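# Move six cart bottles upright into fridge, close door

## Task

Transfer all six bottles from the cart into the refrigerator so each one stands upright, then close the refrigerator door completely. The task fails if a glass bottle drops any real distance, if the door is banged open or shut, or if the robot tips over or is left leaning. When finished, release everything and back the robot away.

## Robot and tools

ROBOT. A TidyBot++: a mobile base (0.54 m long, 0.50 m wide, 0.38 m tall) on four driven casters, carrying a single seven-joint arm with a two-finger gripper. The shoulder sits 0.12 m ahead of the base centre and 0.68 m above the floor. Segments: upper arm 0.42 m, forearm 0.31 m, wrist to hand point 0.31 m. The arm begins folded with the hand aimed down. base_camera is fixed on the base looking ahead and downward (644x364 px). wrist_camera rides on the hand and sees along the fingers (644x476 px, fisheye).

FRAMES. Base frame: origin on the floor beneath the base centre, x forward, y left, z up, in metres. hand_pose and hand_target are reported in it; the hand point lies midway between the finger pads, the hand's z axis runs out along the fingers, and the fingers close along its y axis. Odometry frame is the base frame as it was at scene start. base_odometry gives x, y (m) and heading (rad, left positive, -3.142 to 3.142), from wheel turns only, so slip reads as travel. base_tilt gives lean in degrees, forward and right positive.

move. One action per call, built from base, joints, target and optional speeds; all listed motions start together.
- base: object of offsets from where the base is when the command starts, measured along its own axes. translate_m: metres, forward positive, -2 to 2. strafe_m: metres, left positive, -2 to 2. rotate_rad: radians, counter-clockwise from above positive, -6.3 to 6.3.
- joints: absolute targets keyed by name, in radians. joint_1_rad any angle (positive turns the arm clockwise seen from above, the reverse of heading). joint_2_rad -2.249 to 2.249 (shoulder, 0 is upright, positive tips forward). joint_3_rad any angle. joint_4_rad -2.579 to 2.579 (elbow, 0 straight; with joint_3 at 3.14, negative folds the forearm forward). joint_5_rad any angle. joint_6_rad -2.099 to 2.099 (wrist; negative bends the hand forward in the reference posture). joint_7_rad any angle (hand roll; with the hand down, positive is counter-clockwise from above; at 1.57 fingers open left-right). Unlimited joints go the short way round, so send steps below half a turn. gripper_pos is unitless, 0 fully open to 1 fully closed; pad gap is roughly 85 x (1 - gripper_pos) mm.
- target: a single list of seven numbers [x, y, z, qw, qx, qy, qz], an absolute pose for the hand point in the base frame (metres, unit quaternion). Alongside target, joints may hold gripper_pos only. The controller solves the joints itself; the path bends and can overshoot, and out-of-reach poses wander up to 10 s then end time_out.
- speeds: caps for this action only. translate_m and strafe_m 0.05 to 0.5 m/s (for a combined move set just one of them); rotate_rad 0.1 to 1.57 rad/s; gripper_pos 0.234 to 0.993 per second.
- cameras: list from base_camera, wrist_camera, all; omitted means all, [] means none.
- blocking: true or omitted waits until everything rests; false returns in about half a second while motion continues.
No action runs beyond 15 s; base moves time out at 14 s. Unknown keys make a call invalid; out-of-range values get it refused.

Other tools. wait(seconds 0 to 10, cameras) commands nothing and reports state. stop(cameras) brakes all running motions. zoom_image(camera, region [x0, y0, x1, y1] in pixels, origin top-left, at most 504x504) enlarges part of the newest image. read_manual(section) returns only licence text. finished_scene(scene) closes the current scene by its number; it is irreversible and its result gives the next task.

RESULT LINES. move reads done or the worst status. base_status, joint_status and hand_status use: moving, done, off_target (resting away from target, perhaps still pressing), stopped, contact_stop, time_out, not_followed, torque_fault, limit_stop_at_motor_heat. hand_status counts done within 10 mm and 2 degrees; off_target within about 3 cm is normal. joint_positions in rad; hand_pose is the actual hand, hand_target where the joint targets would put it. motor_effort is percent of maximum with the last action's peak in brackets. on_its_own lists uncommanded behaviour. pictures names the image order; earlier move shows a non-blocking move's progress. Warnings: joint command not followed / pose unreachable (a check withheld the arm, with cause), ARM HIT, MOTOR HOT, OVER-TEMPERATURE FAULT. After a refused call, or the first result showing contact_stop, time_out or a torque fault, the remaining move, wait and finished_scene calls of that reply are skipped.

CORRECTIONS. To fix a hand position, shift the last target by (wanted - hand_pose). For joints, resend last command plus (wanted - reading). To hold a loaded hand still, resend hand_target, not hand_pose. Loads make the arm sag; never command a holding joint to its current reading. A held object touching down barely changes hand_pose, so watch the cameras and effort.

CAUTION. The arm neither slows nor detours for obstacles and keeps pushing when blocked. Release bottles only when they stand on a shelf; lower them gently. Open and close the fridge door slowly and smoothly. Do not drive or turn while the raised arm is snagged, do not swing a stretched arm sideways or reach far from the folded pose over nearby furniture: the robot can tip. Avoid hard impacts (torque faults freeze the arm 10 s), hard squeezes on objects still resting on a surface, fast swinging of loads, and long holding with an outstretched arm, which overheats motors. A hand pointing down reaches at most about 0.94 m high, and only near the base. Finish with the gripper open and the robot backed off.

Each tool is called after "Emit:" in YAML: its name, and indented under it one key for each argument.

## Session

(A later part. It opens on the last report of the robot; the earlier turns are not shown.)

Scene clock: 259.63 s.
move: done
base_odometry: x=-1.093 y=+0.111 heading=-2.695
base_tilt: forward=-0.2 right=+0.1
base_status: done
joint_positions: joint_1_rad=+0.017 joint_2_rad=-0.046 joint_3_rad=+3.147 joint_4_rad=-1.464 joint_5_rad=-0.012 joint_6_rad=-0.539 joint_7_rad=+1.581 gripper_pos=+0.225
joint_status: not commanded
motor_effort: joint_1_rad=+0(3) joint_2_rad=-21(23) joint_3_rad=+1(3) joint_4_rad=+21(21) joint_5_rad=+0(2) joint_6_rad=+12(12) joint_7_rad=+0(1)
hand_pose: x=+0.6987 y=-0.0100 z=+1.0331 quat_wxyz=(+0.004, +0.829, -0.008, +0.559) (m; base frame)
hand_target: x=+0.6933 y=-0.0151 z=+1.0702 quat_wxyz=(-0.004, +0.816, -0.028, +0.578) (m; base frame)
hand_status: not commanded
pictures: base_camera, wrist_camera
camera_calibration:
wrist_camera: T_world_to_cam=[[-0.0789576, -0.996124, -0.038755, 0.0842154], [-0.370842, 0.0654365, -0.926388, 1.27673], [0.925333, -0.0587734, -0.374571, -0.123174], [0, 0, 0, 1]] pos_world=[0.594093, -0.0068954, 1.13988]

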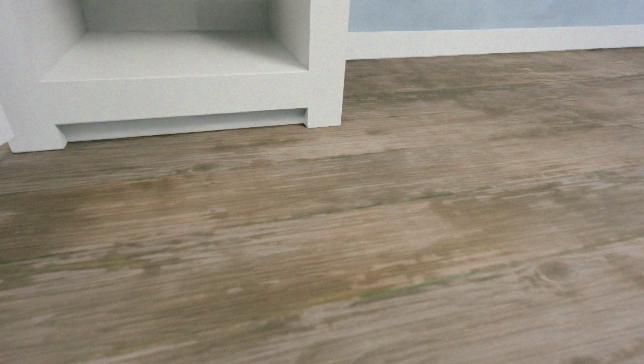

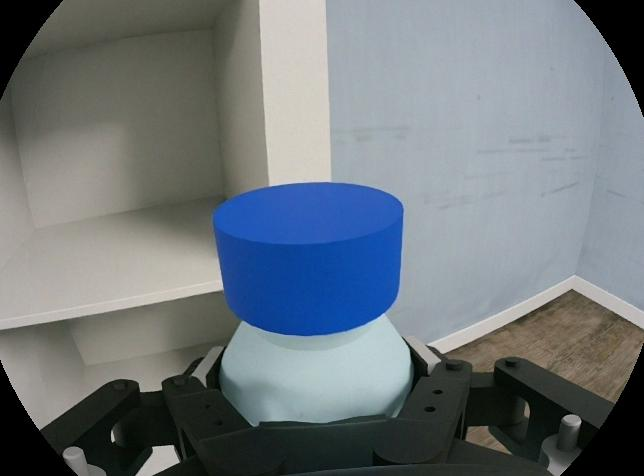

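Emit:
move:
  base: {"rotate_rad":0.3}
  speeds: {"rotate_rad":0.5}

Scene clock: 307.77 s.
move: done
base_odometry: x=-1.093 y=+0.111 heading=-2.396
base_tilt: forward=-0.2 right=+0.1
base_status: done
joint_positions: joint_1_rad=+0.019 joint_2_rad=-0.046 joint_3_rad=+3.148 joint_4_rad=-1.464 joint_5_rad=-0.012 joint_6_rad=-0.539 joint_7_rad=+1.581 gripper_pos=+0.225
joint_status: not commanded
motor_effort: joint_1_rad=+0(3) joint_2_rad=-21(22) joint_3_rad=+0(3) joint_4_rad=+21(21) joint_5_rad=+0(1) joint_6_rad=+12(12) joint_7_rad=+0(1)
hand_pose: x=+0.6987 y=-0.0116 z=+1.0331 quat_wxyz=(+0.005, +0.829, -0.009, +0.559) (m; base frame)
hand_target: x=+0.6933 y=-0.0151 z=+1.0702 quat_wxyz=(-0.004, +0.816, -0.028, +0.578) (m; base frame)
hand_status: not commanded
pictures: base_camera, wrist_camera
camera_calibration:
wrist_camera: T_world_to_cam=[[-0.0816491, -0.995905, -0.0388158, 0.0845781], [-0.370663, 0.0664949, -0.926384, 1.27672], [0.925172, -0.0612509, -0.374574, -0.123168], [0, 0, 0, 1]] pos_world=[0.594088, -0.00820744, 1.13988]

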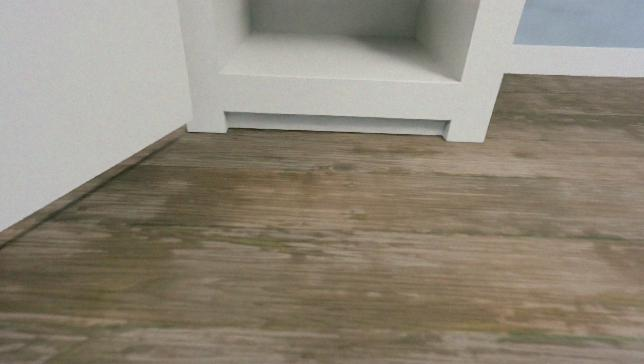

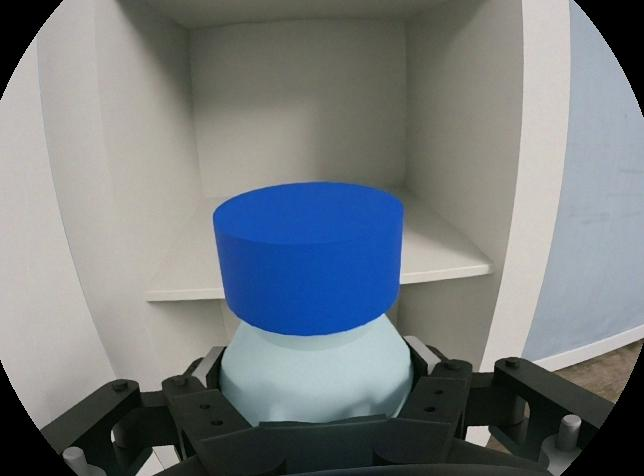

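Emit:
move:
  joints: {"joint_1_rad":-0.04,"joint_2_rad":0.205,"joint_4_rad":-1.08,"joint_6_rad":-0.63}
  base: {"strafe_m":0.03}

Scene clock: 330.83 s.
move: off_target
base_odometry: x=-1.072 y=+0.089 heading=-2.394
base_tilt: forward=-0.2 right=+0.1
base_status: done
joint_positions: joint_1_rad=-0.024 joint_2_rad=+0.207 joint_3_rad=+3.146 joint_4_rad=-1.152 joint_5_rad=-0.012 joint_6_rad=-0.595 joint_7_rad=+1.581 gripper_pos=+0.225
joint_status: joint_4_rad off_target (ended at -1.152, target -1.080); the others done
motor_effort: joint_1_rad=+0(3) joint_2_rad=-30(32) joint_3_rad=+1(2) joint_4_rad=+21(22) joint_5_rad=+0(1) joint_6_rad=+12(14) joint_7_rad=+0(1)
hand_pose: x=+0.8014 y=+0.0171 z=+1.0434 quat_wxyz=(-0.008, +0.829, +0.011, +0.560) (m; base frame)
hand_target: x=+0.7990 y=+0.0237 z=+1.0773 quat_wxyz=(-0.020, +0.818, -0.003, +0.575) (m; base frame)
hand_status: not commanded
pictures: base_camera, wrist_camera
camera_calibration:
wrist_camera: T_world_to_cam=[[-0.0359871, -0.998641, -0.0377013, 0.0842528], [-0.371089, 0.048382, -0.927336, 1.32404], [0.9279, -0.0193816, -0.372326, -0.217809], [0, 0, 0, 1]] pos_world=[0.696475, 0.015857, 1.14991]

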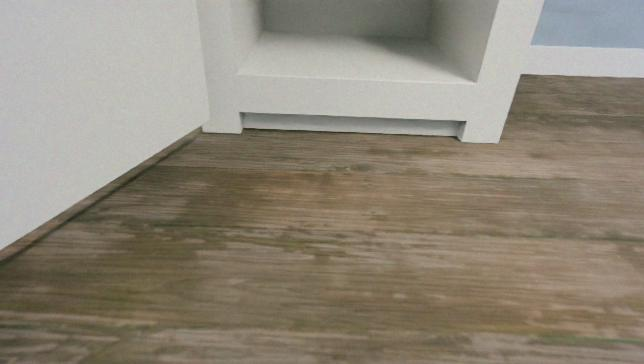

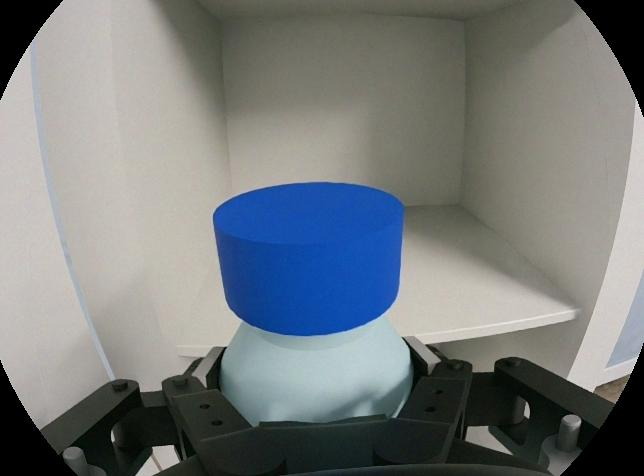

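Emit:
move:
  base: {"translate_m":0.3}
  speeds: {"translate_m":0.25}

Scene clock: 339.33 s.
move: done
base_odometry: x=-1.292 y=-0.116 heading=-2.394
base_tilt: forward=-0.2 right=+0.1
base_status: done
joint_positions: joint_1_rad=-0.026 joint_2_rad=+0.216 joint_3_rad=+3.146 joint_4_rad=-1.148 joint_5_rad=-0.012 joint_6_rad=-0.599 joint_7_rad=+1.581 gripper_pos=+0.225
joint_status: not commanded
motor_effort: joint_1_rad=+0(1) joint_2_rad=-31(34) joint_3_rad=+0(1) joint_4_rad=+21(22) joint_5_rad=+0(2) joint_6_rad=+12(13) joint_7_rad=+1(1)
hand_pose: x=+0.8043 y=+0.0190 z=+1.0383 quat_wxyz=(-0.008, +0.831, +0.012, +0.556) (m; base frame)
hand_target: x=+0.7990 y=+0.0237 z=+1.0773 quat_wxyz=(-0.020, +0.818, -0.003, +0.575) (m; base frame)
hand_status: not commanded
pictures: base_camera, wrist_camera
camera_calibration:
wrist_camera: T_world_to_cam=[[-0.0336135, -0.998744, -0.0371562, 0.0836055], [-0.379542, 0.0471482, -0.923972, 1.32365], [0.924564, -0.0169556, -0.38065, -0.211088], [0, 0, 0, 1]] pos_world=[0.700357, 0.0175135, 1.14577]

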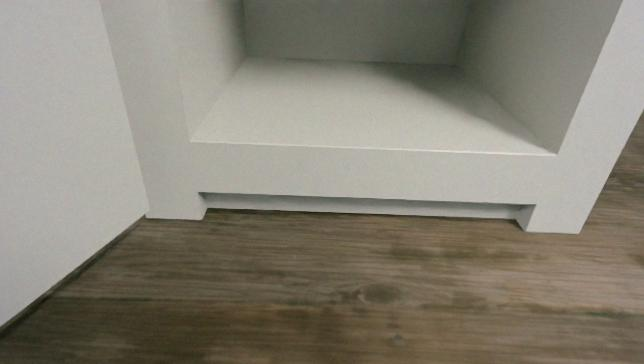

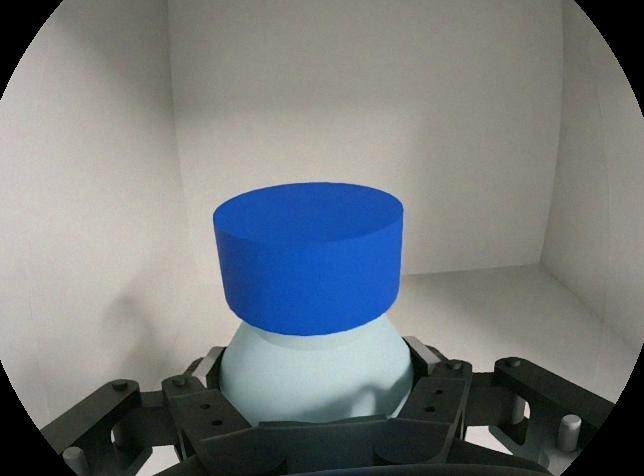

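Emit:
move:
  base: {"translate_m":0.16}
  speeds: {"translate_m":0.2}
  cameras: ["wrist_camera"]

Emit:
move:
  joints: {"joint_2_rad":0.22,"joint_6_rad":-0.615}
  cameras: []

Scene clock: 346.40 s.
move: done
base_odometry: x=-1.410 y=-0.225 heading=-2.393
base_tilt: forward=-0.2 right=+0.1
base_status: done
joint_positions: joint_1_rad=-0.027 joint_2_rad=+0.219 joint_3_rad=+3.146 joint_4_rad=-1.147 joint_5_rad=-0.012 joint_6_rad=-0.600 joint_7_rad=+1.581 gripper_pos=+0.225
joint_status: not commanded
motor_effort: joint_1_rad=+0(1) joint_2_rad=-30(34) joint_3_rad=+1(1) joint_4_rad=+21(22) joint_5_rad=+2(2) joint_6_rad=+12(12) joint_7_rad=+0(1)
hand_pose: x=+0.8051 y=+0.0195 z=+1.0366 quat_wxyz=(-0.008, +0.832, +0.012, +0.554) (m; base frame)
hand_target: x=+0.7990 y=+0.0237 z=+1.0773 quat_wxyz=(-0.020, +0.818, -0.003, +0.575) (m; base frame)
hand_status: not commanded
pictures: wrist_camera
camera_calibration:
wrist_camera: T_world_to_cam=[[-0.0331305, -0.998768, -0.0369554, 0.0834043], [-0.382636, 0.0468338, -0.922711, 1.32356], [0.923305, -0.0164295, -0.383716, -0.208316], [0, 0, 0, 1]] pos_world=[0.701545, 0.0178914, 1.14442]

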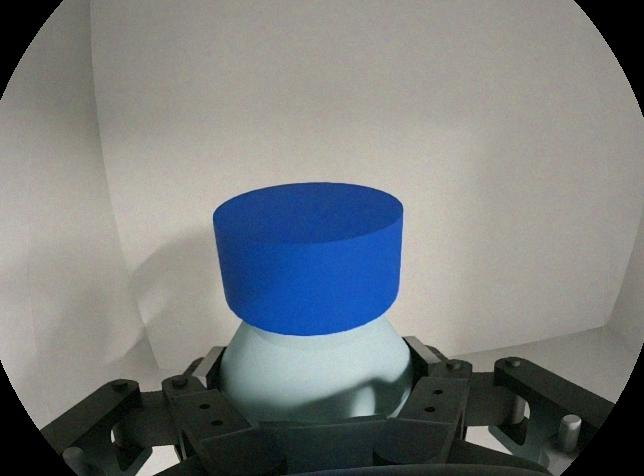

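Scene clock: 346.93 s.
move: done
base_odometry: x=-1.410 y=-0.225 heading=-2.393
base_tilt: forward=-0.2 right=+0.1
base_status: not commanded
joint_positions: joint_1_rad=-0.027 joint_2_rad=+0.220 joint_3_rad=+3.146 joint_4_rad=-1.147 joint_5_rad=-0.012 joint_6_rad=-0.600 joint_7_rad=+1.581 gripper_pos=+0.225
joint_status: all done
motor_effort: joint_1_rad=+0(0) joint_2_rad=-30(32) joint_3_rad=+1(1) joint_4_rad=+21(21) joint_5_rad=+1(1) joint_6_rad=+12(12) joint_7_rad=+0(1)
hand_pose: x=+0.8055 y=+0.0195 z=+1.0359 quat_wxyz=(-0.008, +0.832, +0.012, +0.554) (m; base frame)
hand_target: x=+0.8064 y=+0.0239 z=+1.0715 quat_wxyz=(-0.020, +0.818, -0.003, +0.575) (m; base frame)
hand_status: not commanded
pictures: none
No camera images: "cameras" was empty.

Emit:
move:
  joints: {"joint_2_rad":0.29,"joint_6_rad":-0.55}
  cameras: ["wrist_camera"]

Scene clock: 352.70 s.
move: done
base_odometry: x=-1.410 y=-0.225 heading=-2.393
base_tilt: forward=-0.2 right=+0.1
base_status: not commanded
joint_positions: joint_1_rad=-0.027 joint_2_rad=+0.293 joint_3_rad=+3.146 joint_4_rad=-1.143 joint_5_rad=-0.012 joint_6_rad=-0.591 joint_7_rad=+1.581 gripper_pos=+0.225
joint_status: all done
motor_effort: joint_1_rad=+0(0) joint_2_rad=-32(36) joint_3_rad=+0(1) joint_4_rad=+21(22) joint_5_rad=+0(2) joint_6_rad=+11(12) joint_7_rad=+1(1)
hand_pose: x=+0.8313 y=+0.0202 z=+0.9898 quat_wxyz=(-0.008, +0.849, +0.012, +0.529) (m; base frame)
hand_target: x=+0.8395 y=+0.0253 z=+1.0412 quat_wxyz=(-0.020, +0.819, -0.003, +0.573) (m; base frame)
hand_status: not commanded
pictures: wrist_camera
camera_calibration:
wrist_camera: T_world_to_cam=[[-0.0353547, -0.998823, -0.0332149, 0.0813583], [-0.437866, 0.0453575, -0.897895, 1.31168], [0.898345, -0.0172011, -0.438955, -0.174957], [0, 0, 0, 1]] pos_world=[0.73439, 0.0187584, 1.10366]

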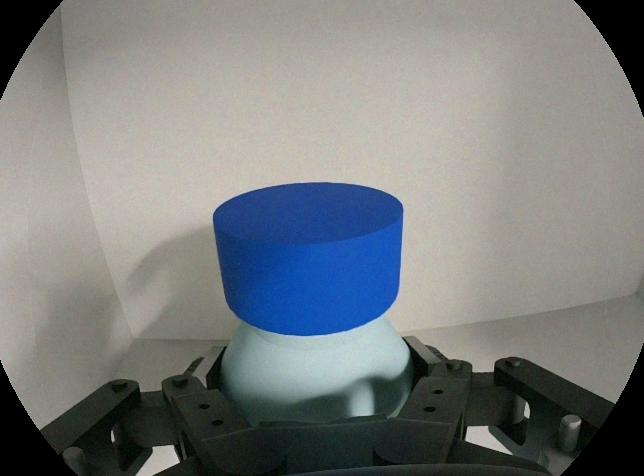

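Emit:
move:
  joints: {"joint_6_rad":-0.485}
  cameras: []

Emit:
move:
  joints: {"joint_2_rad":0.30,"joint_6_rad":-0.485}
  cameras: []

Scene clock: 357.00 s.
move: done
base_odometry: x=-1.410 y=-0.225 heading=-2.393
base_tilt: forward=-0.2 right=+0.1
base_status: not commanded
joint_positions: joint_1_rad=-0.027 joint_2_rad=+0.293 joint_3_rad=+3.146 joint_4_rad=-1.140 joint_5_rad=-0.012 joint_6_rad=-0.531 joint_7_rad=+1.581 gripper_pos=+0.225
joint_status: all done
motor_effort: joint_1_rad=+0(1) joint_2_rad=-33(35) joint_3_rad=+0(1) joint_4_rad=+21(23) joint_5_rad=+0(2) joint_6_rad=+12(14) joint_7_rad=+0(1)
hand_pose: x=+0.8392 y=+0.0202 z=+1.0087 quat_wxyz=(-0.008, +0.831, +0.012, +0.555) (m; base frame)
hand_target: x=+0.8458 y=+0.0255 z=+1.0604 quat_wxyz=(-0.021, +0.800, -0.003, +0.599) (m; base frame)
hand_status: not commanded
pictures: none
No camera images: "cameras" was empty.

Scene clock: 357.50 s.
move: done
base_odometry: x=-1.410 y=-0.225 heading=-2.393
base_tilt: forward=-0.2 right=+0.1
base_status: not commanded
joint_positions: joint_1_rad=-0.027 joint_2_rad=+0.295 joint_3_rad=+3.146 joint_4_rad=-1.140 joint_5_rad=-0.012 joint_6_rad=-0.531 joint_7_rad=+1.581 gripper_pos=+0.225
joint_status: all done
motor_effort: joint_1_rad=+0(0) joint_2_rad=-32(34) joint_3_rad=+0(1) joint_4_rad=+21(22) joint_5_rad=+0(1) joint_6_rad=+12(12) joint_7_rad=+1(1)
hand_pose: x=+0.8397 y=+0.0202 z=+1.0075 quat_wxyz=(-0.008, +0.832, +0.012, +0.555) (m; base frame)
hand_target: x=+0.8496 y=+0.0257 z=+1.0531 quat_wxyz=(-0.021, +0.803, -0.003, +0.595) (m; base frame)
hand_status: not commanded
pictures: none
No camera images: "cameras" was empty.

Emit:
move:
  joints: {"joint_2_rad":0.312,"joint_6_rad":-0.47}
  cameras: []

Emit:
move:
  joints: {"joint_2_rad":0.324,"joint_6_rad":-0.455}
  cameras: ["wrist_camera"]

Scene clock: 364.70 s.
move: done
base_odometry: x=-1.410 y=-0.225 heading=-2.393
base_tilt: forward=-0.2 right=+0.1
base_status: not commanded
joint_positions: joint_1_rad=-0.027 joint_2_rad=+0.302 joint_3_rad=+3.146 joint_4_rad=-1.140 joint_5_rad=-0.012 joint_6_rad=-0.525 joint_7_rad=+1.581 gripper_pos=+0.225
joint_status: all done
motor_effort: joint_1_rad=+0(0) joint_2_rad=-32(34) joint_3_rad=+0(1) joint_4_rad=+21(22) joint_5_rad=+0(1) joint_6_rad=+12(12) joint_7_rad=+0(1)
hand_pose: x=+0.8429 y=+0.0203 z=+1.0040 quat_wxyz=(-0.008, +0.832, +0.012, +0.554) (m; base frame)
hand_target: x=+0.8553 y=+0.0259 z=+1.0488 quat_wxyz=(-0.021, +0.802, -0.003, +0.597) (m; base frame)
hand_status: not commanded
pictures: none
No camera images: "cameras" was empty.

Scene clock: 365.33 s.
move: done
base_odometry: x=-1.410 y=-0.225 heading=-2.393
base_tilt: forward=-0.2 right=+0.1
base_status: not commanded
joint_positions: joint_1_rad=-0.027 joint_2_rad=+0.313 joint_3_rad=+3.146 joint_4_rad=-1.140 joint_5_rad=-0.012 joint_6_rad=-0.515 joint_7_rad=+1.581 gripper_pos=+0.225
joint_status: all done
motor_effort: joint_1_rad=+0(0) joint_2_rad=-34(35) joint_3_rad=+0(1) joint_4_rad=+21(21) joint_5_rad=+0(2) joint_6_rad=+12(12) joint_7_rad=+0(1)
hand_pose: x=+0.8477 y=+0.0203 z=+0.9986 quat_wxyz=(-0.008, +0.833, +0.012, +0.554) (m; base frame)
hand_target: x=+0.8610 y=+0.0261 z=+1.0444 quat_wxyz=(-0.021, +0.801, -0.003, +0.598) (m; base frame)
hand_status: not commanded
pictures: wrist_camera
camera_calibration:
wrist_camera: T_world_to_cam=[[-0.0340851, -0.998747, -0.0366348, 0.0847641], [-0.384486, 0.046939, -0.921937, 1.30546], [0.922501, -0.0173387, -0.385605, -0.259584], [0, 0, 0, 1]] pos_world=[0.744286, 0.0188802, 1.10656]

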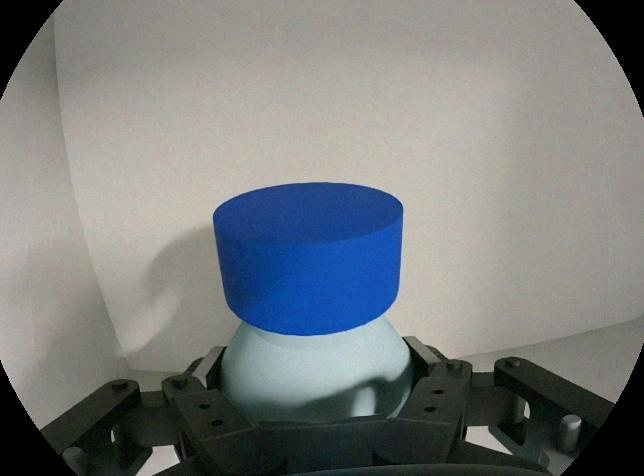

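Emit:
move:
  joints: {"joint_2_rad":0.336,"joint_6_rad":-0.443}
  cameras: []

Emit:
move:
  joints: {"joint_2_rad":0.348,"joint_6_rad":-0.431}
  cameras: []

Emit:
move:
  joints: {"joint_2_rad":0.360,"joint_6_rad":-0.419}
  cameras: ["wrist_camera"]

Scene clock: 371.40 s.
move: done
base_odometry: x=-1.410 y=-0.225 heading=-2.393
base_tilt: forward=-0.2 right=+0.1
base_status: not commanded
joint_positions: joint_1_rad=-0.027 joint_2_rad=+0.325 joint_3_rad=+3.146 joint_4_rad=-1.140 joint_5_rad=-0.012 joint_6_rad=-0.506 joint_7_rad=+1.581 gripper_pos=+0.225
joint_status: all done
motor_effort: joint_1_rad=+0(1) joint_2_rad=-34(35) joint_3_rad=+1(1) joint_4_rad=+21(21) joint_5_rad=+0(2) joint_6_rad=+11(12) joint_7_rad=+0(1)
hand_pose: x=+0.8525 y=+0.0204 z=+0.9925 quat_wxyz=(-0.008, +0.833, +0.012, +0.552) (m; base frame)
hand_target: x=+0.8664 y=+0.0263 z=+1.0390 quat_wxyz=(-0.021, +0.801, -0.003, +0.598) (m; base frame)
hand_status: not commanded
pictures: none
No camera images: "cameras" was empty.

Scene clock: 372.07 s.
move: done
base_odometry: x=-1.410 y=-0.225 heading=-2.393
base_tilt: forward=-0.2 right=+0.1
base_status: not commanded
joint_positions: joint_1_rad=-0.027 joint_2_rad=+0.337 joint_3_rad=+3.146 joint_4_rad=-1.140 joint_5_rad=-0.012 joint_6_rad=-0.496 joint_7_rad=+1.581 gripper_pos=+0.225
joint_status: all done
motor_effort: joint_1_rad=-1(1) joint_2_rad=-35(36) joint_3_rad=+0(1) joint_4_rad=+21(22) joint_5_rad=+0(1) joint_6_rad=+12(13) joint_7_rad=+0(1)
hand_pose: x=+0.8574 y=+0.0205 z=+0.9868 quat_wxyz=(-0.008, +0.834, +0.012, +0.552) (m; base frame)
hand_target: x=+0.8717 y=+0.0265 z=+1.0336 quat_wxyz=(-0.021, +0.801, -0.003, +0.598) (m; base frame)
hand_status: not commanded
pictures: none
No camera images: "cameras" was empty.

Scene clock: 372.63 s.
move: done
base_odometry: x=-1.410 y=-0.225 heading=-2.393
base_tilt: forward=-0.2 right=+0.1
base_status: not commanded
joint_positions: joint_1_rad=-0.027 joint_2_rad=+0.344 joint_3_rad=+3.146 joint_4_rad=-1.140 joint_5_rad=-0.012 joint_6_rad=-0.482 joint_7_rad=+1.581 gripper_pos=+0.225
joint_status: all done
motor_effort: joint_1_rad=+0(1) joint_2_rad=-34(35) joint_3_rad=+0(1) joint_4_rad=+21(21) joint_5_rad=+0(2) joint_6_rad=+11(13) joint_7_rad=+0(1)
hand_pose: x=+0.8613 y=+0.0206 z=+0.9853 quat_wxyz=(-0.008, +0.832, +0.012, +0.554) (m; base frame)
hand_target: x=+0.8770 y=+0.0268 z=+1.0281 quat_wxyz=(-0.021, +0.801, -0.003, +0.598) (m; base frame)
hand_status: not commanded
pictures: wrist_camera
camera_calibration:
wrist_camera: T_world_to_cam=[[-0.0343475, -0.998737, -0.0366802, 0.0852682], [-0.38249, 0.0470441, -0.922761, 1.2975], [0.923321, -0.0176648, -0.383622, -0.279918], [0, 0, 0, 1]] pos_world=[0.757664, 0.019176, 1.09303]

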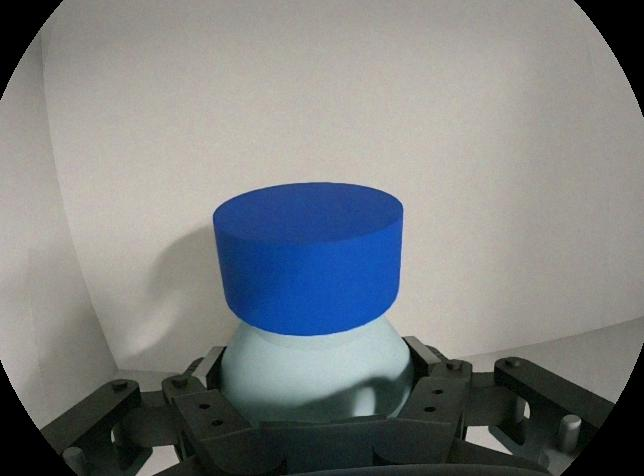

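Emit:
move:
  joints: {"joint_2_rad":0.372,"joint_6_rad":-0.407}
  cameras: []

Emit:
move:
  joints: {"joint_2_rad":0.384,"joint_6_rad":-0.395}
  cameras: ["wrist_camera"]

Scene clock: 377.77 s.
move: done
base_odometry: x=-1.410 y=-0.225 heading=-2.393
base_tilt: forward=-0.2 right=+0.1
base_status: not commanded
joint_positions: joint_1_rad=-0.027 joint_2_rad=+0.351 joint_3_rad=+3.146 joint_4_rad=-1.140 joint_5_rad=-0.012 joint_6_rad=-0.466 joint_7_rad=+1.581 gripper_pos=+0.225
joint_status: all done
motor_effort: joint_1_rad=+0(1) joint_2_rad=-34(35) joint_3_rad=+0(1) joint_4_rad=+20(21) joint_5_rad=+1(1) joint_6_rad=+11(11) joint_7_rad=+0(1)
hand_pose: x=+0.8651 y=+0.0207 z=+0.9850 quat_wxyz=(-0.008, +0.830, +0.011, +0.558) (m; base frame)
hand_target: x=+0.8822 y=+0.0270 z=+1.0226 quat_wxyz=(-0.021, +0.801, -0.003, +0.598) (m; base frame)
hand_status: not commanded
pictures: none
No camera images: "cameras" was empty.

Scene clock: 378.30 s.
move: done
base_odometry: x=-1.410 y=-0.225 heading=-2.393
base_tilt: forward=-0.2 right=+0.1
base_status: not commanded
joint_positions: joint_1_rad=-0.027 joint_2_rad=+0.357 joint_3_rad=+3.146 joint_4_rad=-1.138 joint_5_rad=-0.012 joint_6_rad=-0.452 joint_7_rad=+1.581 gripper_pos=+0.225
joint_status: all done
motor_effort: joint_1_rad=+0(0) joint_2_rad=-33(34) joint_3_rad=+1(1) joint_4_rad=+20(20) joint_5_rad=+0(2) joint_6_rad=+11(12) joint_7_rad=+0(1)
hand_pose: x=+0.8689 y=+0.0207 z=+0.9851 quat_wxyz=(-0.008, +0.827, +0.011, +0.562) (m; base frame)
hand_target: x=+0.8873 y=+0.0272 z=+1.0169 quat_wxyz=(-0.021, +0.801, -0.002, +0.598) (m; base frame)
hand_status: not commanded
pictures: wrist_camera
camera_calibration:
wrist_camera: T_world_to_cam=[[-0.0340995, -0.998694, -0.038057, 0.0867714], [-0.36535, 0.0479001, -0.929637, 1.29211], [0.930245, -0.017796, -0.366506, -0.30993], [0, 0, 0, 1]] pos_world=[0.763341, 0.0192506, 1.0909]

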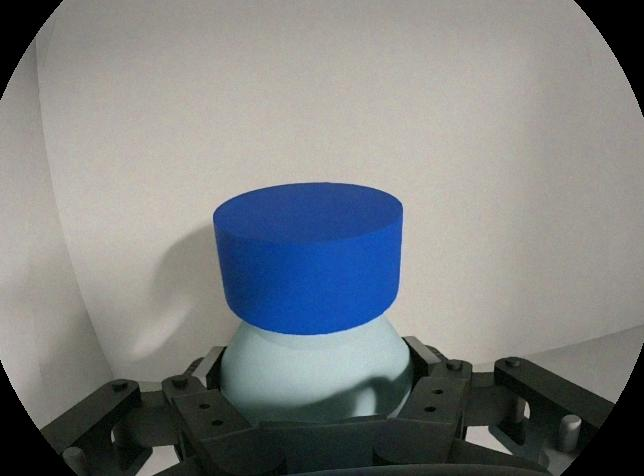

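Emit:
move:
  joints: {"joint_2_rad":0.362,"joint_6_rad":-0.425}
  cameras: []

Emit:
move:
  joints: {"gripper_pos":0.1}
  speeds: {"gripper_pos":0.234}
  cameras: ["wrist_camera"]

Scene clock: 385.03 s.
move: done
base_odometry: x=-1.410 y=-0.225 heading=-2.393
base_tilt: forward=-0.2 right=+0.1
base_status: not commanded
joint_positions: joint_1_rad=-0.027 joint_2_rad=+0.357 joint_3_rad=+3.146 joint_4_rad=-1.138 joint_5_rad=-0.012 joint_6_rad=-0.452 joint_7_rad=+1.581 gripper_pos=+0.225
joint_status: all done
motor_effort: joint_1_rad=+0(0) joint_2_rad=-33(34) joint_3_rad=+0(1) joint_4_rad=+20(20) joint_5_rad=+1(1) joint_6_rad=+10(12) joint_7_rad=+0(1)
hand_pose: x=+0.8689 y=+0.0207 z=+0.9851 quat_wxyz=(-0.008, +0.827, +0.011, +0.562) (m; base frame)
hand_target: x=+0.8771 y=+0.0268 z=+1.0248 quat_wxyz=(-0.021, +0.804, -0.003, +0.595) (m; base frame)
hand_status: not commanded
pictures: none
No camera images: "cameras" was empty.

Scene clock: 386.13 s.
move: done
base_odometry: x=-1.410 y=-0.225 heading=-2.393
base_tilt: forward=-0.2 right=+0.1
base_status: not commanded
joint_positions: joint_1_rad=-0.027 joint_2_rad=+0.357 joint_3_rad=+3.146 joint_4_rad=-1.126 joint_5_rad=-0.012 joint_6_rad=-0.452 joint_7_rad=+1.581 gripper_pos=+0.100
joint_status: all done
motor_effort: joint_1_rad=+0(1) joint_2_rad=-32(34) joint_3_rad=+0(1) joint_4_rad=+18(20) joint_5_rad=+1(1) joint_6_rad=+9(11) joint_7_rad=+0(1)
hand_pose: x=+0.8700 y=+0.0207 z=+0.9923 quat_wxyz=(-0.008, +0.824, +0.011, +0.567) (m; base frame)
hand_target: x=+0.8771 y=+0.0268 z=+1.0248 quat_wxyz=(-0.021, +0.804, -0.003, +0.595) (m; base frame)
hand_status: not commanded
pictures: wrist_camera
camera_calibration:
wrist_camera: T_world_to_cam=[[-0.0336261, -0.998684, -0.0387351, 0.0873744], [-0.354264, 0.0481508, -0.933905, 1.29375], [0.934541, -0.0176811, -0.355416, -0.322994], [0, 0, 0, 1]] pos_world=[0.763116, 0.0192536, 1.09682]

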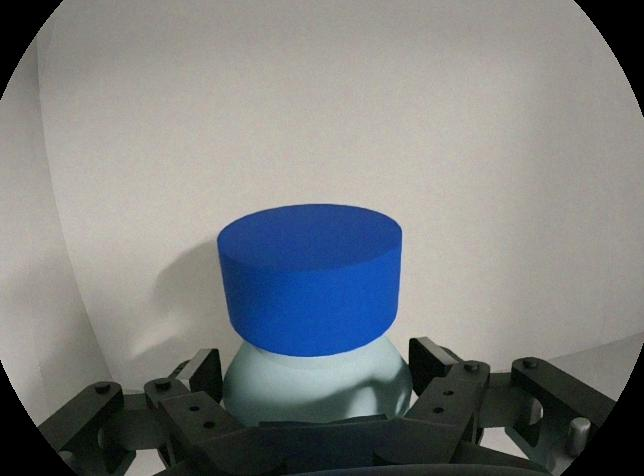

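Emit:
move:
  base: {"translate_m":-0.55}
  cameras: ["wrist_camera"]

Emit:
move:
  base: {"rotate_rad":-2.62}
  joints: {"joint_1_rad":0.02,"joint_2_rad":0.0,"joint_4_rad":-1.97,"joint_6_rad":0.06}

Scene clock: 417.30 s.
move: done
base_odometry: x=-1.006 y=+0.150 heading=-2.394
base_tilt: forward=-0.2 right=+0.1
base_status: done
joint_positions: joint_1_rad=-0.031 joint_2_rad=+0.351 joint_3_rad=+3.147 joint_4_rad=-1.123 joint_5_rad=-0.012 joint_6_rad=-0.452 joint_7_rad=+1.581 gripper_pos=+0.100
joint_status: not commanded
motor_effort: joint_1_rad=+0(8) joint_2_rad=-32(37) joint_3_rad=+0(4) joint_4_rad=+18(19) joint_5_rad=+1(2) joint_6_rad=+9(10) joint_7_rad=+0(1)
hand_pose: x=+0.8682 y=+0.0232 z=+0.9989 quat_wxyz=(-0.009, +0.821, +0.013, +0.571) (m; base frame)
hand_target: x=+0.8771 y=+0.0268 z=+1.0248 quat_wxyz=(-0.021, +0.804, -0.003, +0.595) (m; base frame)
hand_status: not commanded
pictures: wrist_camera
camera_calibration:
wrist_camera: T_world_to_cam=[[-0.0302351, -0.99879, -0.0387884, 0.0870975], [-0.345488, 0.0468572, -0.937252, 1.29499], [0.937936, -0.014937, -0.346487, -0.330925], [0, 0, 0, 1]] pos_world=[0.760422, 0.0213697, 1.10245]

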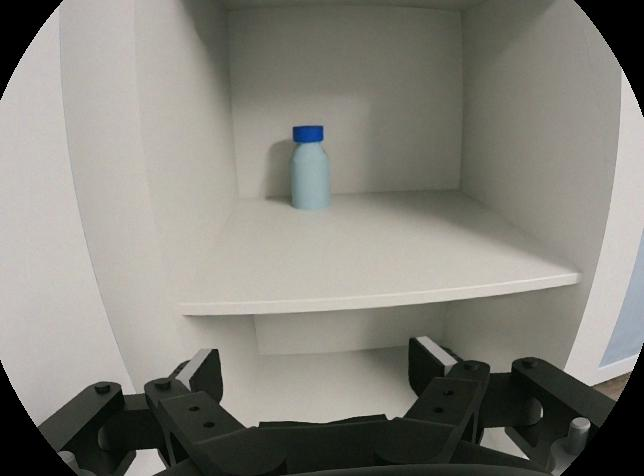

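Scene clock: 420.27 s.
move: done
base_odometry: x=-1.006 y=+0.150 heading=+1.270
base_tilt: forward=-0.2 right=+0.1
base_status: done
joint_positions: joint_1_rad=+0.017 joint_2_rad=+0.021 joint_3_rad=+3.151 joint_4_rad=-1.941 joint_5_rad=-0.012 joint_6_rad=+0.011 joint_7_rad=+1.581 gripper_pos=+0.100
joint_status: all done
motor_effort: joint_1_rad=+0(4) joint_2_rad=-20(32) joint_3_rad=+0(3) joint_4_rad=+17(18) joint_5_rad=+1(2) joint_6_rad=+9(10) joint_7_rad=+1(1)
hand_pose: x=+0.7075 y=-0.0142 z=+0.8671 quat_wxyz=(+0.007, +0.828, -0.012, +0.561) (m; base frame)
hand_target: x=+0.7021 y=-0.0152 z=+0.8768 quat_wxyz=(-0.004, +0.816, -0.028, +0.578) (m; base frame)
hand_status: not commanded
pictures: base_camera, wrist_camera
camera_calibration:
wrist_camera: T_world_to_cam=[[-0.088922, -0.995304, -0.0382419, 0.0809138], [-0.365605, 0.0683296, -0.928259, 1.12435], [0.926513, -0.0685611, -0.369964, -0.19868], [0, 0, 0, 1]] pos_world=[0.602343, -0.00991428, 0.973278]

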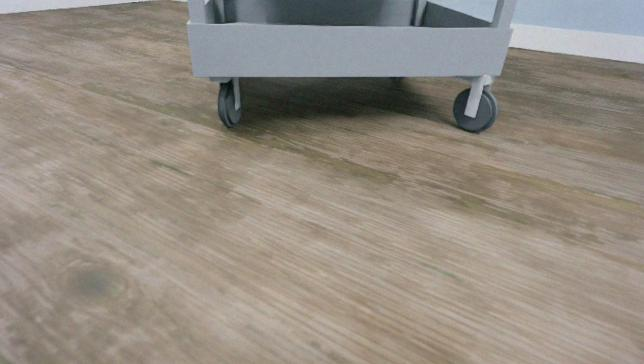

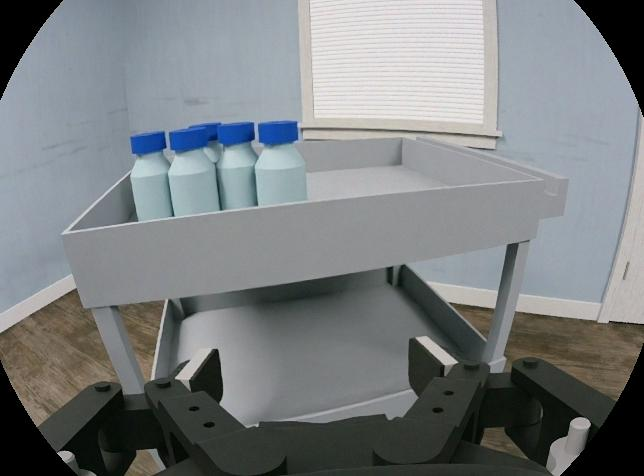

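Emit:
move:
  base: {"translate_m":0.372,"strafe_m":-0.616,"rotate_rad":0.70}

Scene clock: 492.53 s.
move: done
base_odometry: x=-0.308 y=+0.323 heading=+1.971
base_tilt: forward=-0.2 right=+0.1
base_status: done
joint_positions: joint_1_rad=+0.019 joint_2_rad=+0.015 joint_3_rad=+3.150 joint_4_rad=-1.943 joint_5_rad=-0.012 joint_6_rad=+0.013 joint_7_rad=+1.581 gripper_pos=+0.100
joint_status: not commanded
motor_effort: joint_1_rad=+0(3) joint_2_rad=-20(21) joint_3_rad=+1(4) joint_4_rad=+17(18) joint_5_rad=+1(2) joint_6_rad=+9(9) joint_7_rad=+0(1)
hand_pose: x=+0.7061 y=-0.0148 z=+0.8703 quat_wxyz=(+0.007, +0.826, -0.012, +0.563) (m; base frame)
hand_target: x=+0.7021 y=-0.0152 z=+0.8768 quat_wxyz=(-0.004, +0.816, -0.028, +0.578) (m; base frame)
hand_status: not commanded
pictures: base_camera, wrist_camera
camera_calibration:
wrist_camera: T_world_to_cam=[[-0.0897429, -0.995212, -0.0387317, 0.0813171], [-0.359309, 0.0686214, -0.930692, 1.12458], [0.928893, -0.0696064, -0.363747, -0.203371], [0, 0, 0, 1]] pos_world=[0.60028, -0.0103984, 0.975813]

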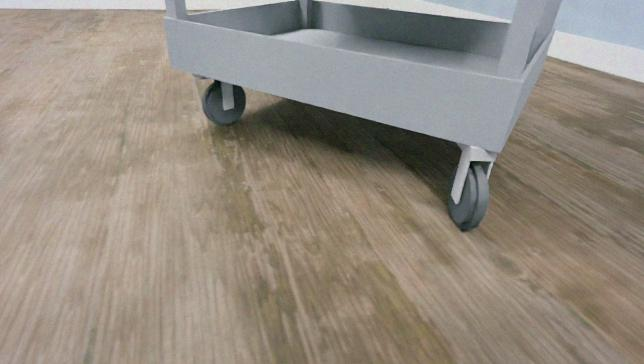

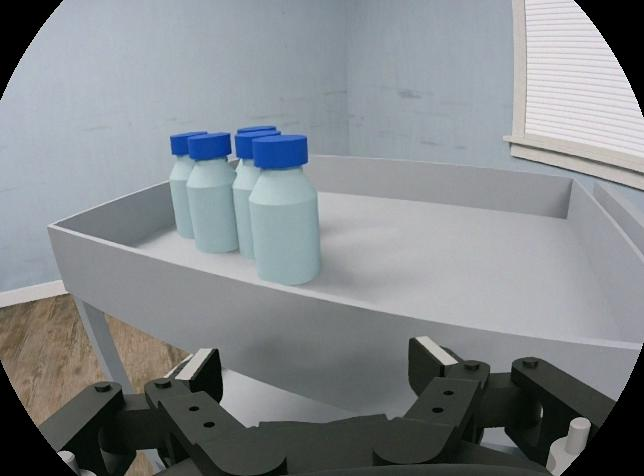

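Emit:
move:
  base: {"translate_m":0.16,"strafe_m":0.013}
  joints: {"joint_2_rad":0.045}
  cameras: ["wrist_camera"]

Scene clock: 505.13 s.
move: done
base_odometry: x=-0.382 y=+0.465 heading=+1.970
base_tilt: forward=-0.2 right=+0.1
base_status: done
joint_positions: joint_1_rad=+0.015 joint_2_rad=+0.029 joint_3_rad=+3.146 joint_4_rad=-1.964 joint_5_rad=-0.012 joint_6_rad=+0.043 joint_7_rad=+1.578 gripper_pos=+0.100
joint_status: all done
motor_effort: joint_1_rad=+0(5) joint_2_rad=-18(21) joint_3_rad=+1(6) joint_4_rad=+15(24) joint_5_rad=+1(2) joint_6_rad=+7(17) joint_7_rad=-1(2)
hand_pose: x=+0.7072 y=-0.0102 z=+0.8586 quat_wxyz=(+0.004, +0.827, -0.010, +0.561) (m; base frame)
hand_target: x=+0.7103 y=-0.0154 z=+0.8504 quat_wxyz=(-0.003, +0.829, -0.029, +0.559) (m; base frame)
hand_status: not commanded
pictures: wrist_camera
camera_calibration:
wrist_camera: T_world_to_cam=[[-0.083275, -0.995683, -0.0409983, 0.082925], [-0.364144, 0.0687002, -0.928805, 1.1156], [0.927612, -0.0624169, -0.368293, -0.203427], [0, 0, 0, 1]] pos_world=[0.601846, -0.00677207, 0.964652]

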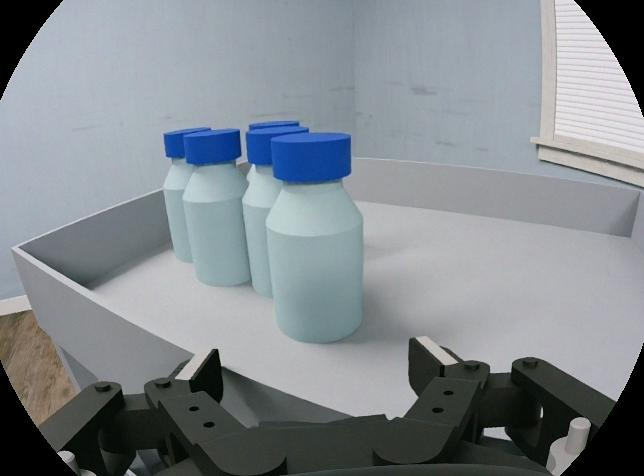

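Emit:
move:
  joints: {"joint_2_rad":-0.005}
  cameras: ["wrist_camera"]

Scene clock: 509.70 s.
move: done
base_odometry: x=-0.382 y=+0.465 heading=+1.970
base_tilt: forward=-0.2 right=+0.1
base_status: not commanded
joint_positions: joint_1_rad=+0.015 joint_2_rad=+0.010 joint_3_rad=+3.146 joint_4_rad=-1.964 joint_5_rad=-0.012 joint_6_rad=+0.043 joint_7_rad=+1.578 gripper_pos=+0.100
joint_status: all done
motor_effort: joint_1_rad=+0(0) joint_2_rad=-18(21) joint_3_rad=+1(1) joint_4_rad=+17(17) joint_5_rad=+2(2) joint_6_rad=+9(9) joint_7_rad=+0(1)
hand_pose: x=+0.7038 y=-0.0101 z=+0.8695 quat_wxyz=(+0.004, +0.822, -0.010, +0.569) (m; base frame)
hand_target: x=+0.7011 y=-0.0152 z=+0.8797 quat_wxyz=(-0.004, +0.814, -0.028, +0.580) (m; base frame)
hand_status: not commanded
pictures: wrist_camera
camera_calibration:
wrist_camera: T_world_to_cam=[[-0.0825019, -0.995694, -0.0422609, 0.0836938], [-0.346833, 0.068441, -0.935426, 1.11805], [0.934291, -0.0625169, -0.350987, -0.216022], [0, 0, 0, 1]] pos_world=[0.59651, -0.00669219, 0.973571]

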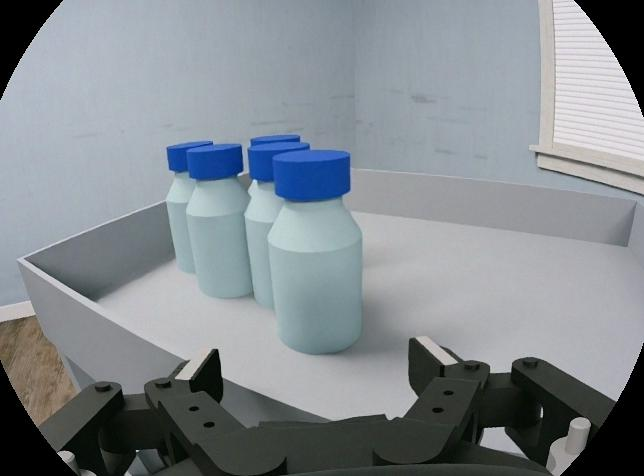

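Emit:
move:
  base: {"translate_m":0.086,"strafe_m":-0.004}
  speeds: {"translate_m":0.12}
  cameras: ["wrist_camera"]

Emit:
move:
  joints: {"joint_2_rad":0.045}
  cameras: ["wrist_camera"]

Scene clock: 521.03 s.
move: done
base_odometry: x=-0.412 y=+0.546 heading=+1.971
base_tilt: forward=-0.2 right=+0.1
base_status: done
joint_positions: joint_1_rad=+0.015 joint_2_rad=+0.003 joint_3_rad=+3.146 joint_4_rad=-1.964 joint_5_rad=-0.012 joint_6_rad=+0.043 joint_7_rad=+1.578 gripper_pos=+0.100
joint_status: not commanded
motor_effort: joint_1_rad=+0(1) joint_2_rad=-19(21) joint_3_rad=+1(1) joint_4_rad=+17(18) joint_5_rad=+0(2) joint_6_rad=+9(9) joint_7_rad=+0(1)
hand_pose: x=+0.7024 y=-0.0101 z=+0.8739 quat_wxyz=(+0.004, +0.820, -0.010, +0.572) (m; base frame)
hand_target: x=+0.7011 y=-0.0152 z=+0.8797 quat_wxyz=(-0.004, +0.814, -0.028, +0.580) (m; base frame)
hand_status: not commanded
pictures: wrist_camera
camera_calibration:
wrist_camera: T_world_to_cam=[[-0.0821808, -0.995699, -0.0427701, 0.0840028], [-0.339759, 0.0683351, -0.938027, 1.11898], [0.936915, -0.0625562, -0.343914, -0.221157], [0, 0, 0, 1]] pos_world=[0.594293, -0.00665899, 0.97717]

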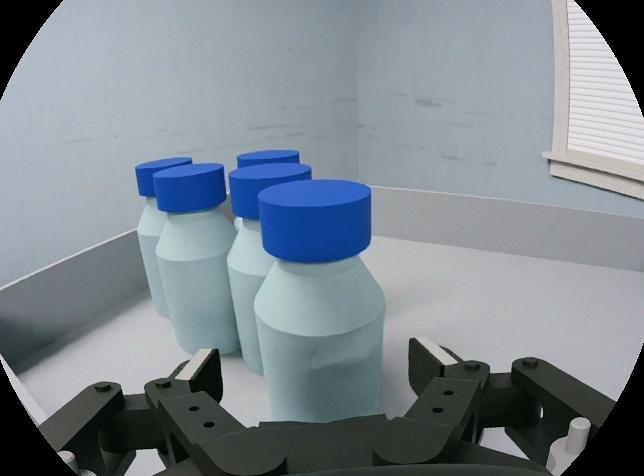

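Scene clock: 521.80 s.
move: done
base_odometry: x=-0.412 y=+0.546 heading=+1.971
base_tilt: forward=-0.2 right=+0.1
base_status: not commanded
joint_positions: joint_1_rad=+0.015 joint_2_rad=+0.028 joint_3_rad=+3.146 joint_4_rad=-1.964 joint_5_rad=-0.012 joint_6_rad=+0.043 joint_7_rad=+1.578 gripper_pos=+0.100
joint_status: all done
motor_effort: joint_1_rad=+0(1) joint_2_rad=-19(21) joint_3_rad=+1(1) joint_4_rad=+17(18) joint_5_rad=+2(2) joint_6_rad=+9(9) joint_7_rad=+0(1)
hand_pose: x=+0.7070 y=-0.0102 z=+0.8593 quat_wxyz=(+0.004, +0.827, -0.010, +0.562) (m; base frame)
hand_target: x=+0.7103 y=-0.0154 z=+0.8504 quat_wxyz=(-0.003, +0.829, -0.029, +0.559) (m; base frame)
hand_status: not commanded
pictures: wrist_camera
camera_calibration:
wrist_camera: T_world_to_cam=[[-0.083228, -0.995684, -0.0410767, 0.0829728], [-0.36308, 0.0686842, -0.929223, 1.11576], [0.928033, -0.0624232, -0.367229, -0.204203], [0, 0, 0, 1]] pos_world=[0.601522, -0.00676722, 0.965205]

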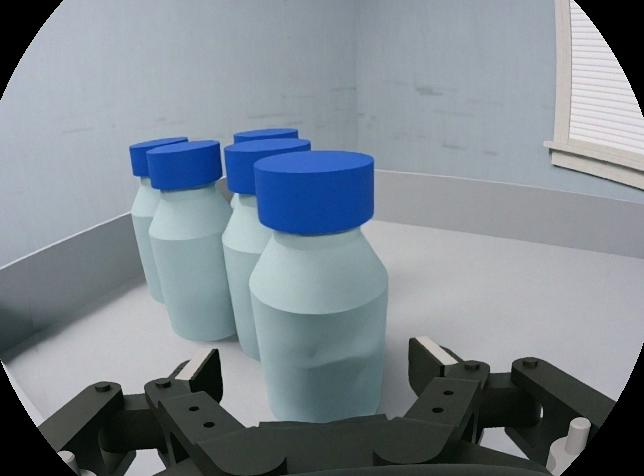

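Emit:
move:
  base: {"translate_m":0.058,"strafe_m":-0.004}
  speeds: {"translate_m":0.1}
  cameras: ["wrist_camera"]

Scene clock: 529.90 s.
move: done
base_odometry: x=-0.431 y=+0.601 heading=+1.971
base_tilt: forward=-0.2 right=+0.1
base_status: done
joint_positions: joint_1_rad=+0.015 joint_2_rad=+0.032 joint_3_rad=+3.146 joint_4_rad=-1.964 joint_5_rad=-0.012 joint_6_rad=+0.043 joint_7_rad=+1.578 gripper_pos=+0.100
joint_status: not commanded
motor_effort: joint_1_rad=+0(1) joint_2_rad=-19(22) joint_3_rad=+1(1) joint_4_rad=+17(18) joint_5_rad=+0(2) joint_6_rad=+9(9) joint_7_rad=+0(1)
hand_pose: x=+0.7078 y=-0.0102 z=+0.8565 quat_wxyz=(+0.004, +0.828, -0.010, +0.560) (m; base frame)
hand_target: x=+0.7103 y=-0.0154 z=+0.8504 quat_wxyz=(-0.003, +0.829, -0.029, +0.559) (m; base frame)
hand_status: not commanded
pictures: wrist_camera
camera_calibration:
wrist_camera: T_world_to_cam=[[-0.0834203, -0.995681, -0.040755, 0.0827764], [-0.367445, 0.0687496, -0.927501, 1.1151], [0.926297, -0.0623972, -0.371593, -0.201022], [0, 0, 0, 1]] pos_world=[0.602849, -0.00678709, 0.962933]

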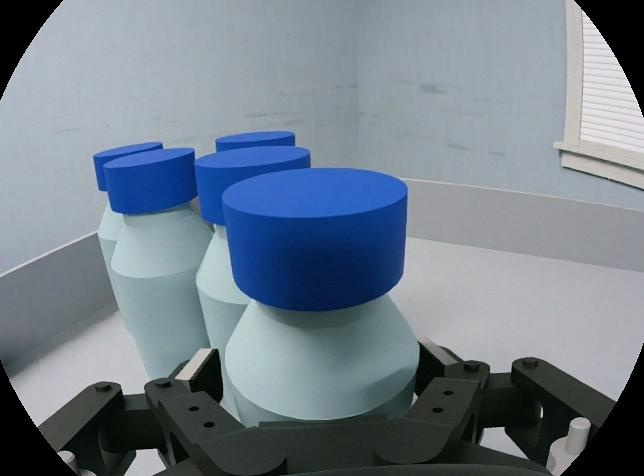

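Emit:
move:
  joints: {"gripper_pos":0.275}
  speeds: {"gripper_pos":0.234}
  cameras: ["wrist_camera"]

Emit:
move:
  joints: {"joint_2_rad":-0.03,"joint_4_rad":-1.75,"joint_6_rad":-0.20}
  cameras: []

Emit:
move:
  joints: {"joint_2_rad":-0.06,"joint_4_rad":-1.43,"joint_6_rad":-0.55}
  cameras: ["wrist_camera"]

Scene clock: 537.87 s.
move: off_target
base_odometry: x=-0.431 y=+0.601 heading=+1.971
base_tilt: forward=-0.2 right=+0.1
base_status: not commanded
joint_positions: joint_1_rad=+0.015 joint_2_rad=+0.032 joint_3_rad=+3.146 joint_4_rad=-1.964 joint_5_rad=-0.012 joint_6_rad=+0.043 joint_7_rad=+1.578 gripper_pos=+0.225
joint_status: gripper_pos off_target (ended at +0.225, target +0.275)
motor_effort: joint_1_rad=-1(1) joint_2_rad=-16(20) joint_3_rad=+0(1) joint_4_rad=+15(17) joint_5_rad=-1(1) joint_6_rad=+7(9) joint_7_rad=+0(1)
hand_pose: x=+0.7078 y=-0.0105 z=+0.8566 quat_wxyz=(+0.005, +0.828, -0.010, +0.560) (m; base frame)
hand_target: x=+0.7103 y=-0.0154 z=+0.8504 quat_wxyz=(-0.003, +0.829, -0.029, +0.559) (m; base frame)
hand_status: not commanded
pictures: wrist_camera
camera_calibration:
wrist_camera: T_world_to_cam=[[-0.0839446, -0.995637, -0.0407571, 0.0828403], [-0.367354, 0.0689413, -0.927523, 1.11511], [0.926285, -0.0628883, -0.371538, -0.201058], [0, 0, 0, 1]] pos_world=[0.602829, -0.00704224, 0.962961]

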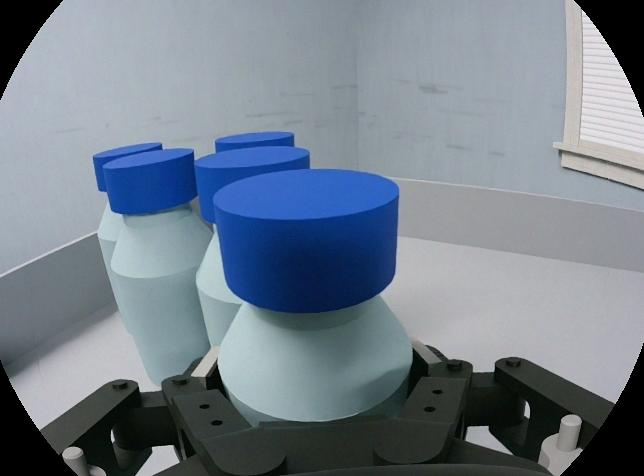

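Scene clock: 539.40 s.
move: off_target
base_odometry: x=-0.431 y=+0.601 heading=+1.971
base_tilt: forward=-0.2 right=+0.1
base_status: not commanded
joint_positions: joint_1_rad=+0.015 joint_2_rad=+0.007 joint_3_rad=+3.146 joint_4_rad=-1.819 joint_5_rad=-0.012 joint_6_rad=-0.168 joint_7_rad=+1.578 gripper_pos=+0.225
joint_status: joint_4_rad off_target (ended at -1.819, target -1.750); the others done
motor_effort: joint_1_rad=+0(2) joint_2_rad=-22(24) joint_3_rad=+1(1) joint_4_rad=+21(22) joint_5_rad=+1(1) joint_6_rad=+12(13) joint_7_rad=-1(1)
hand_pose: x=+0.7098 y=-0.0098 z=+0.8955 quat_wxyz=(+0.003, +0.840, -0.010, +0.543) (m; base frame)
hand_target: x=+0.7097 y=-0.0155 z=+0.9491 quat_wxyz=(-0.004, +0.819, -0.028, +0.573) (m; base frame)
hand_status: not commanded
pictures: none
No camera images: "cameras" was empty.

Scene clock: 541.13 s.
move: off_target
base_odometry: x=-0.431 y=+0.601 heading=+1.971
base_tilt: forward=-0.2 right=+0.1
base_status: not commanded
joint_positions: joint_1_rad=+0.015 joint_2_rad=-0.029 joint_3_rad=+3.146 joint_4_rad=-1.496 joint_5_rad=-0.012 joint_6_rad=-0.514 joint_7_rad=+1.578 gripper_pos=+0.225
joint_status: joint_4_rad off_target (ended at -1.496, target -1.430); the others done
motor_effort: joint_1_rad=+0(1) joint_2_rad=-22(24) joint_3_rad=+1(1) joint_4_rad=+21(23) joint_5_rad=+1(2) joint_6_rad=+12(13) joint_7_rad=+0(1)
hand_pose: x=+0.7050 y=-0.0086 z=+1.0109 quat_wxyz=(+0.002, +0.836, -0.008, +0.548) (m; base frame)
hand_target: x=+0.6942 y=-0.0152 z=+1.0580 quat_wxyz=(-0.004, +0.819, -0.028, +0.574) (m; base frame)
hand_status: not commanded
pictures: wrist_camera
camera_calibration:
wrist_camera: T_world_to_cam=[[-0.078867, -0.996065, -0.0404268, 0.0868863], [-0.393697, 0.0683778, -0.916694, 1.26468], [0.915851, -0.056381, -0.39754, -0.107324], [0, 0, 0, 1]] pos_world=[0.603047, -0.00598279, 1.12017]

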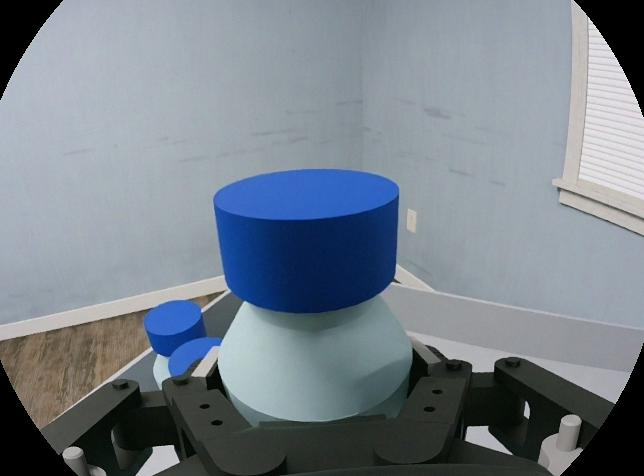

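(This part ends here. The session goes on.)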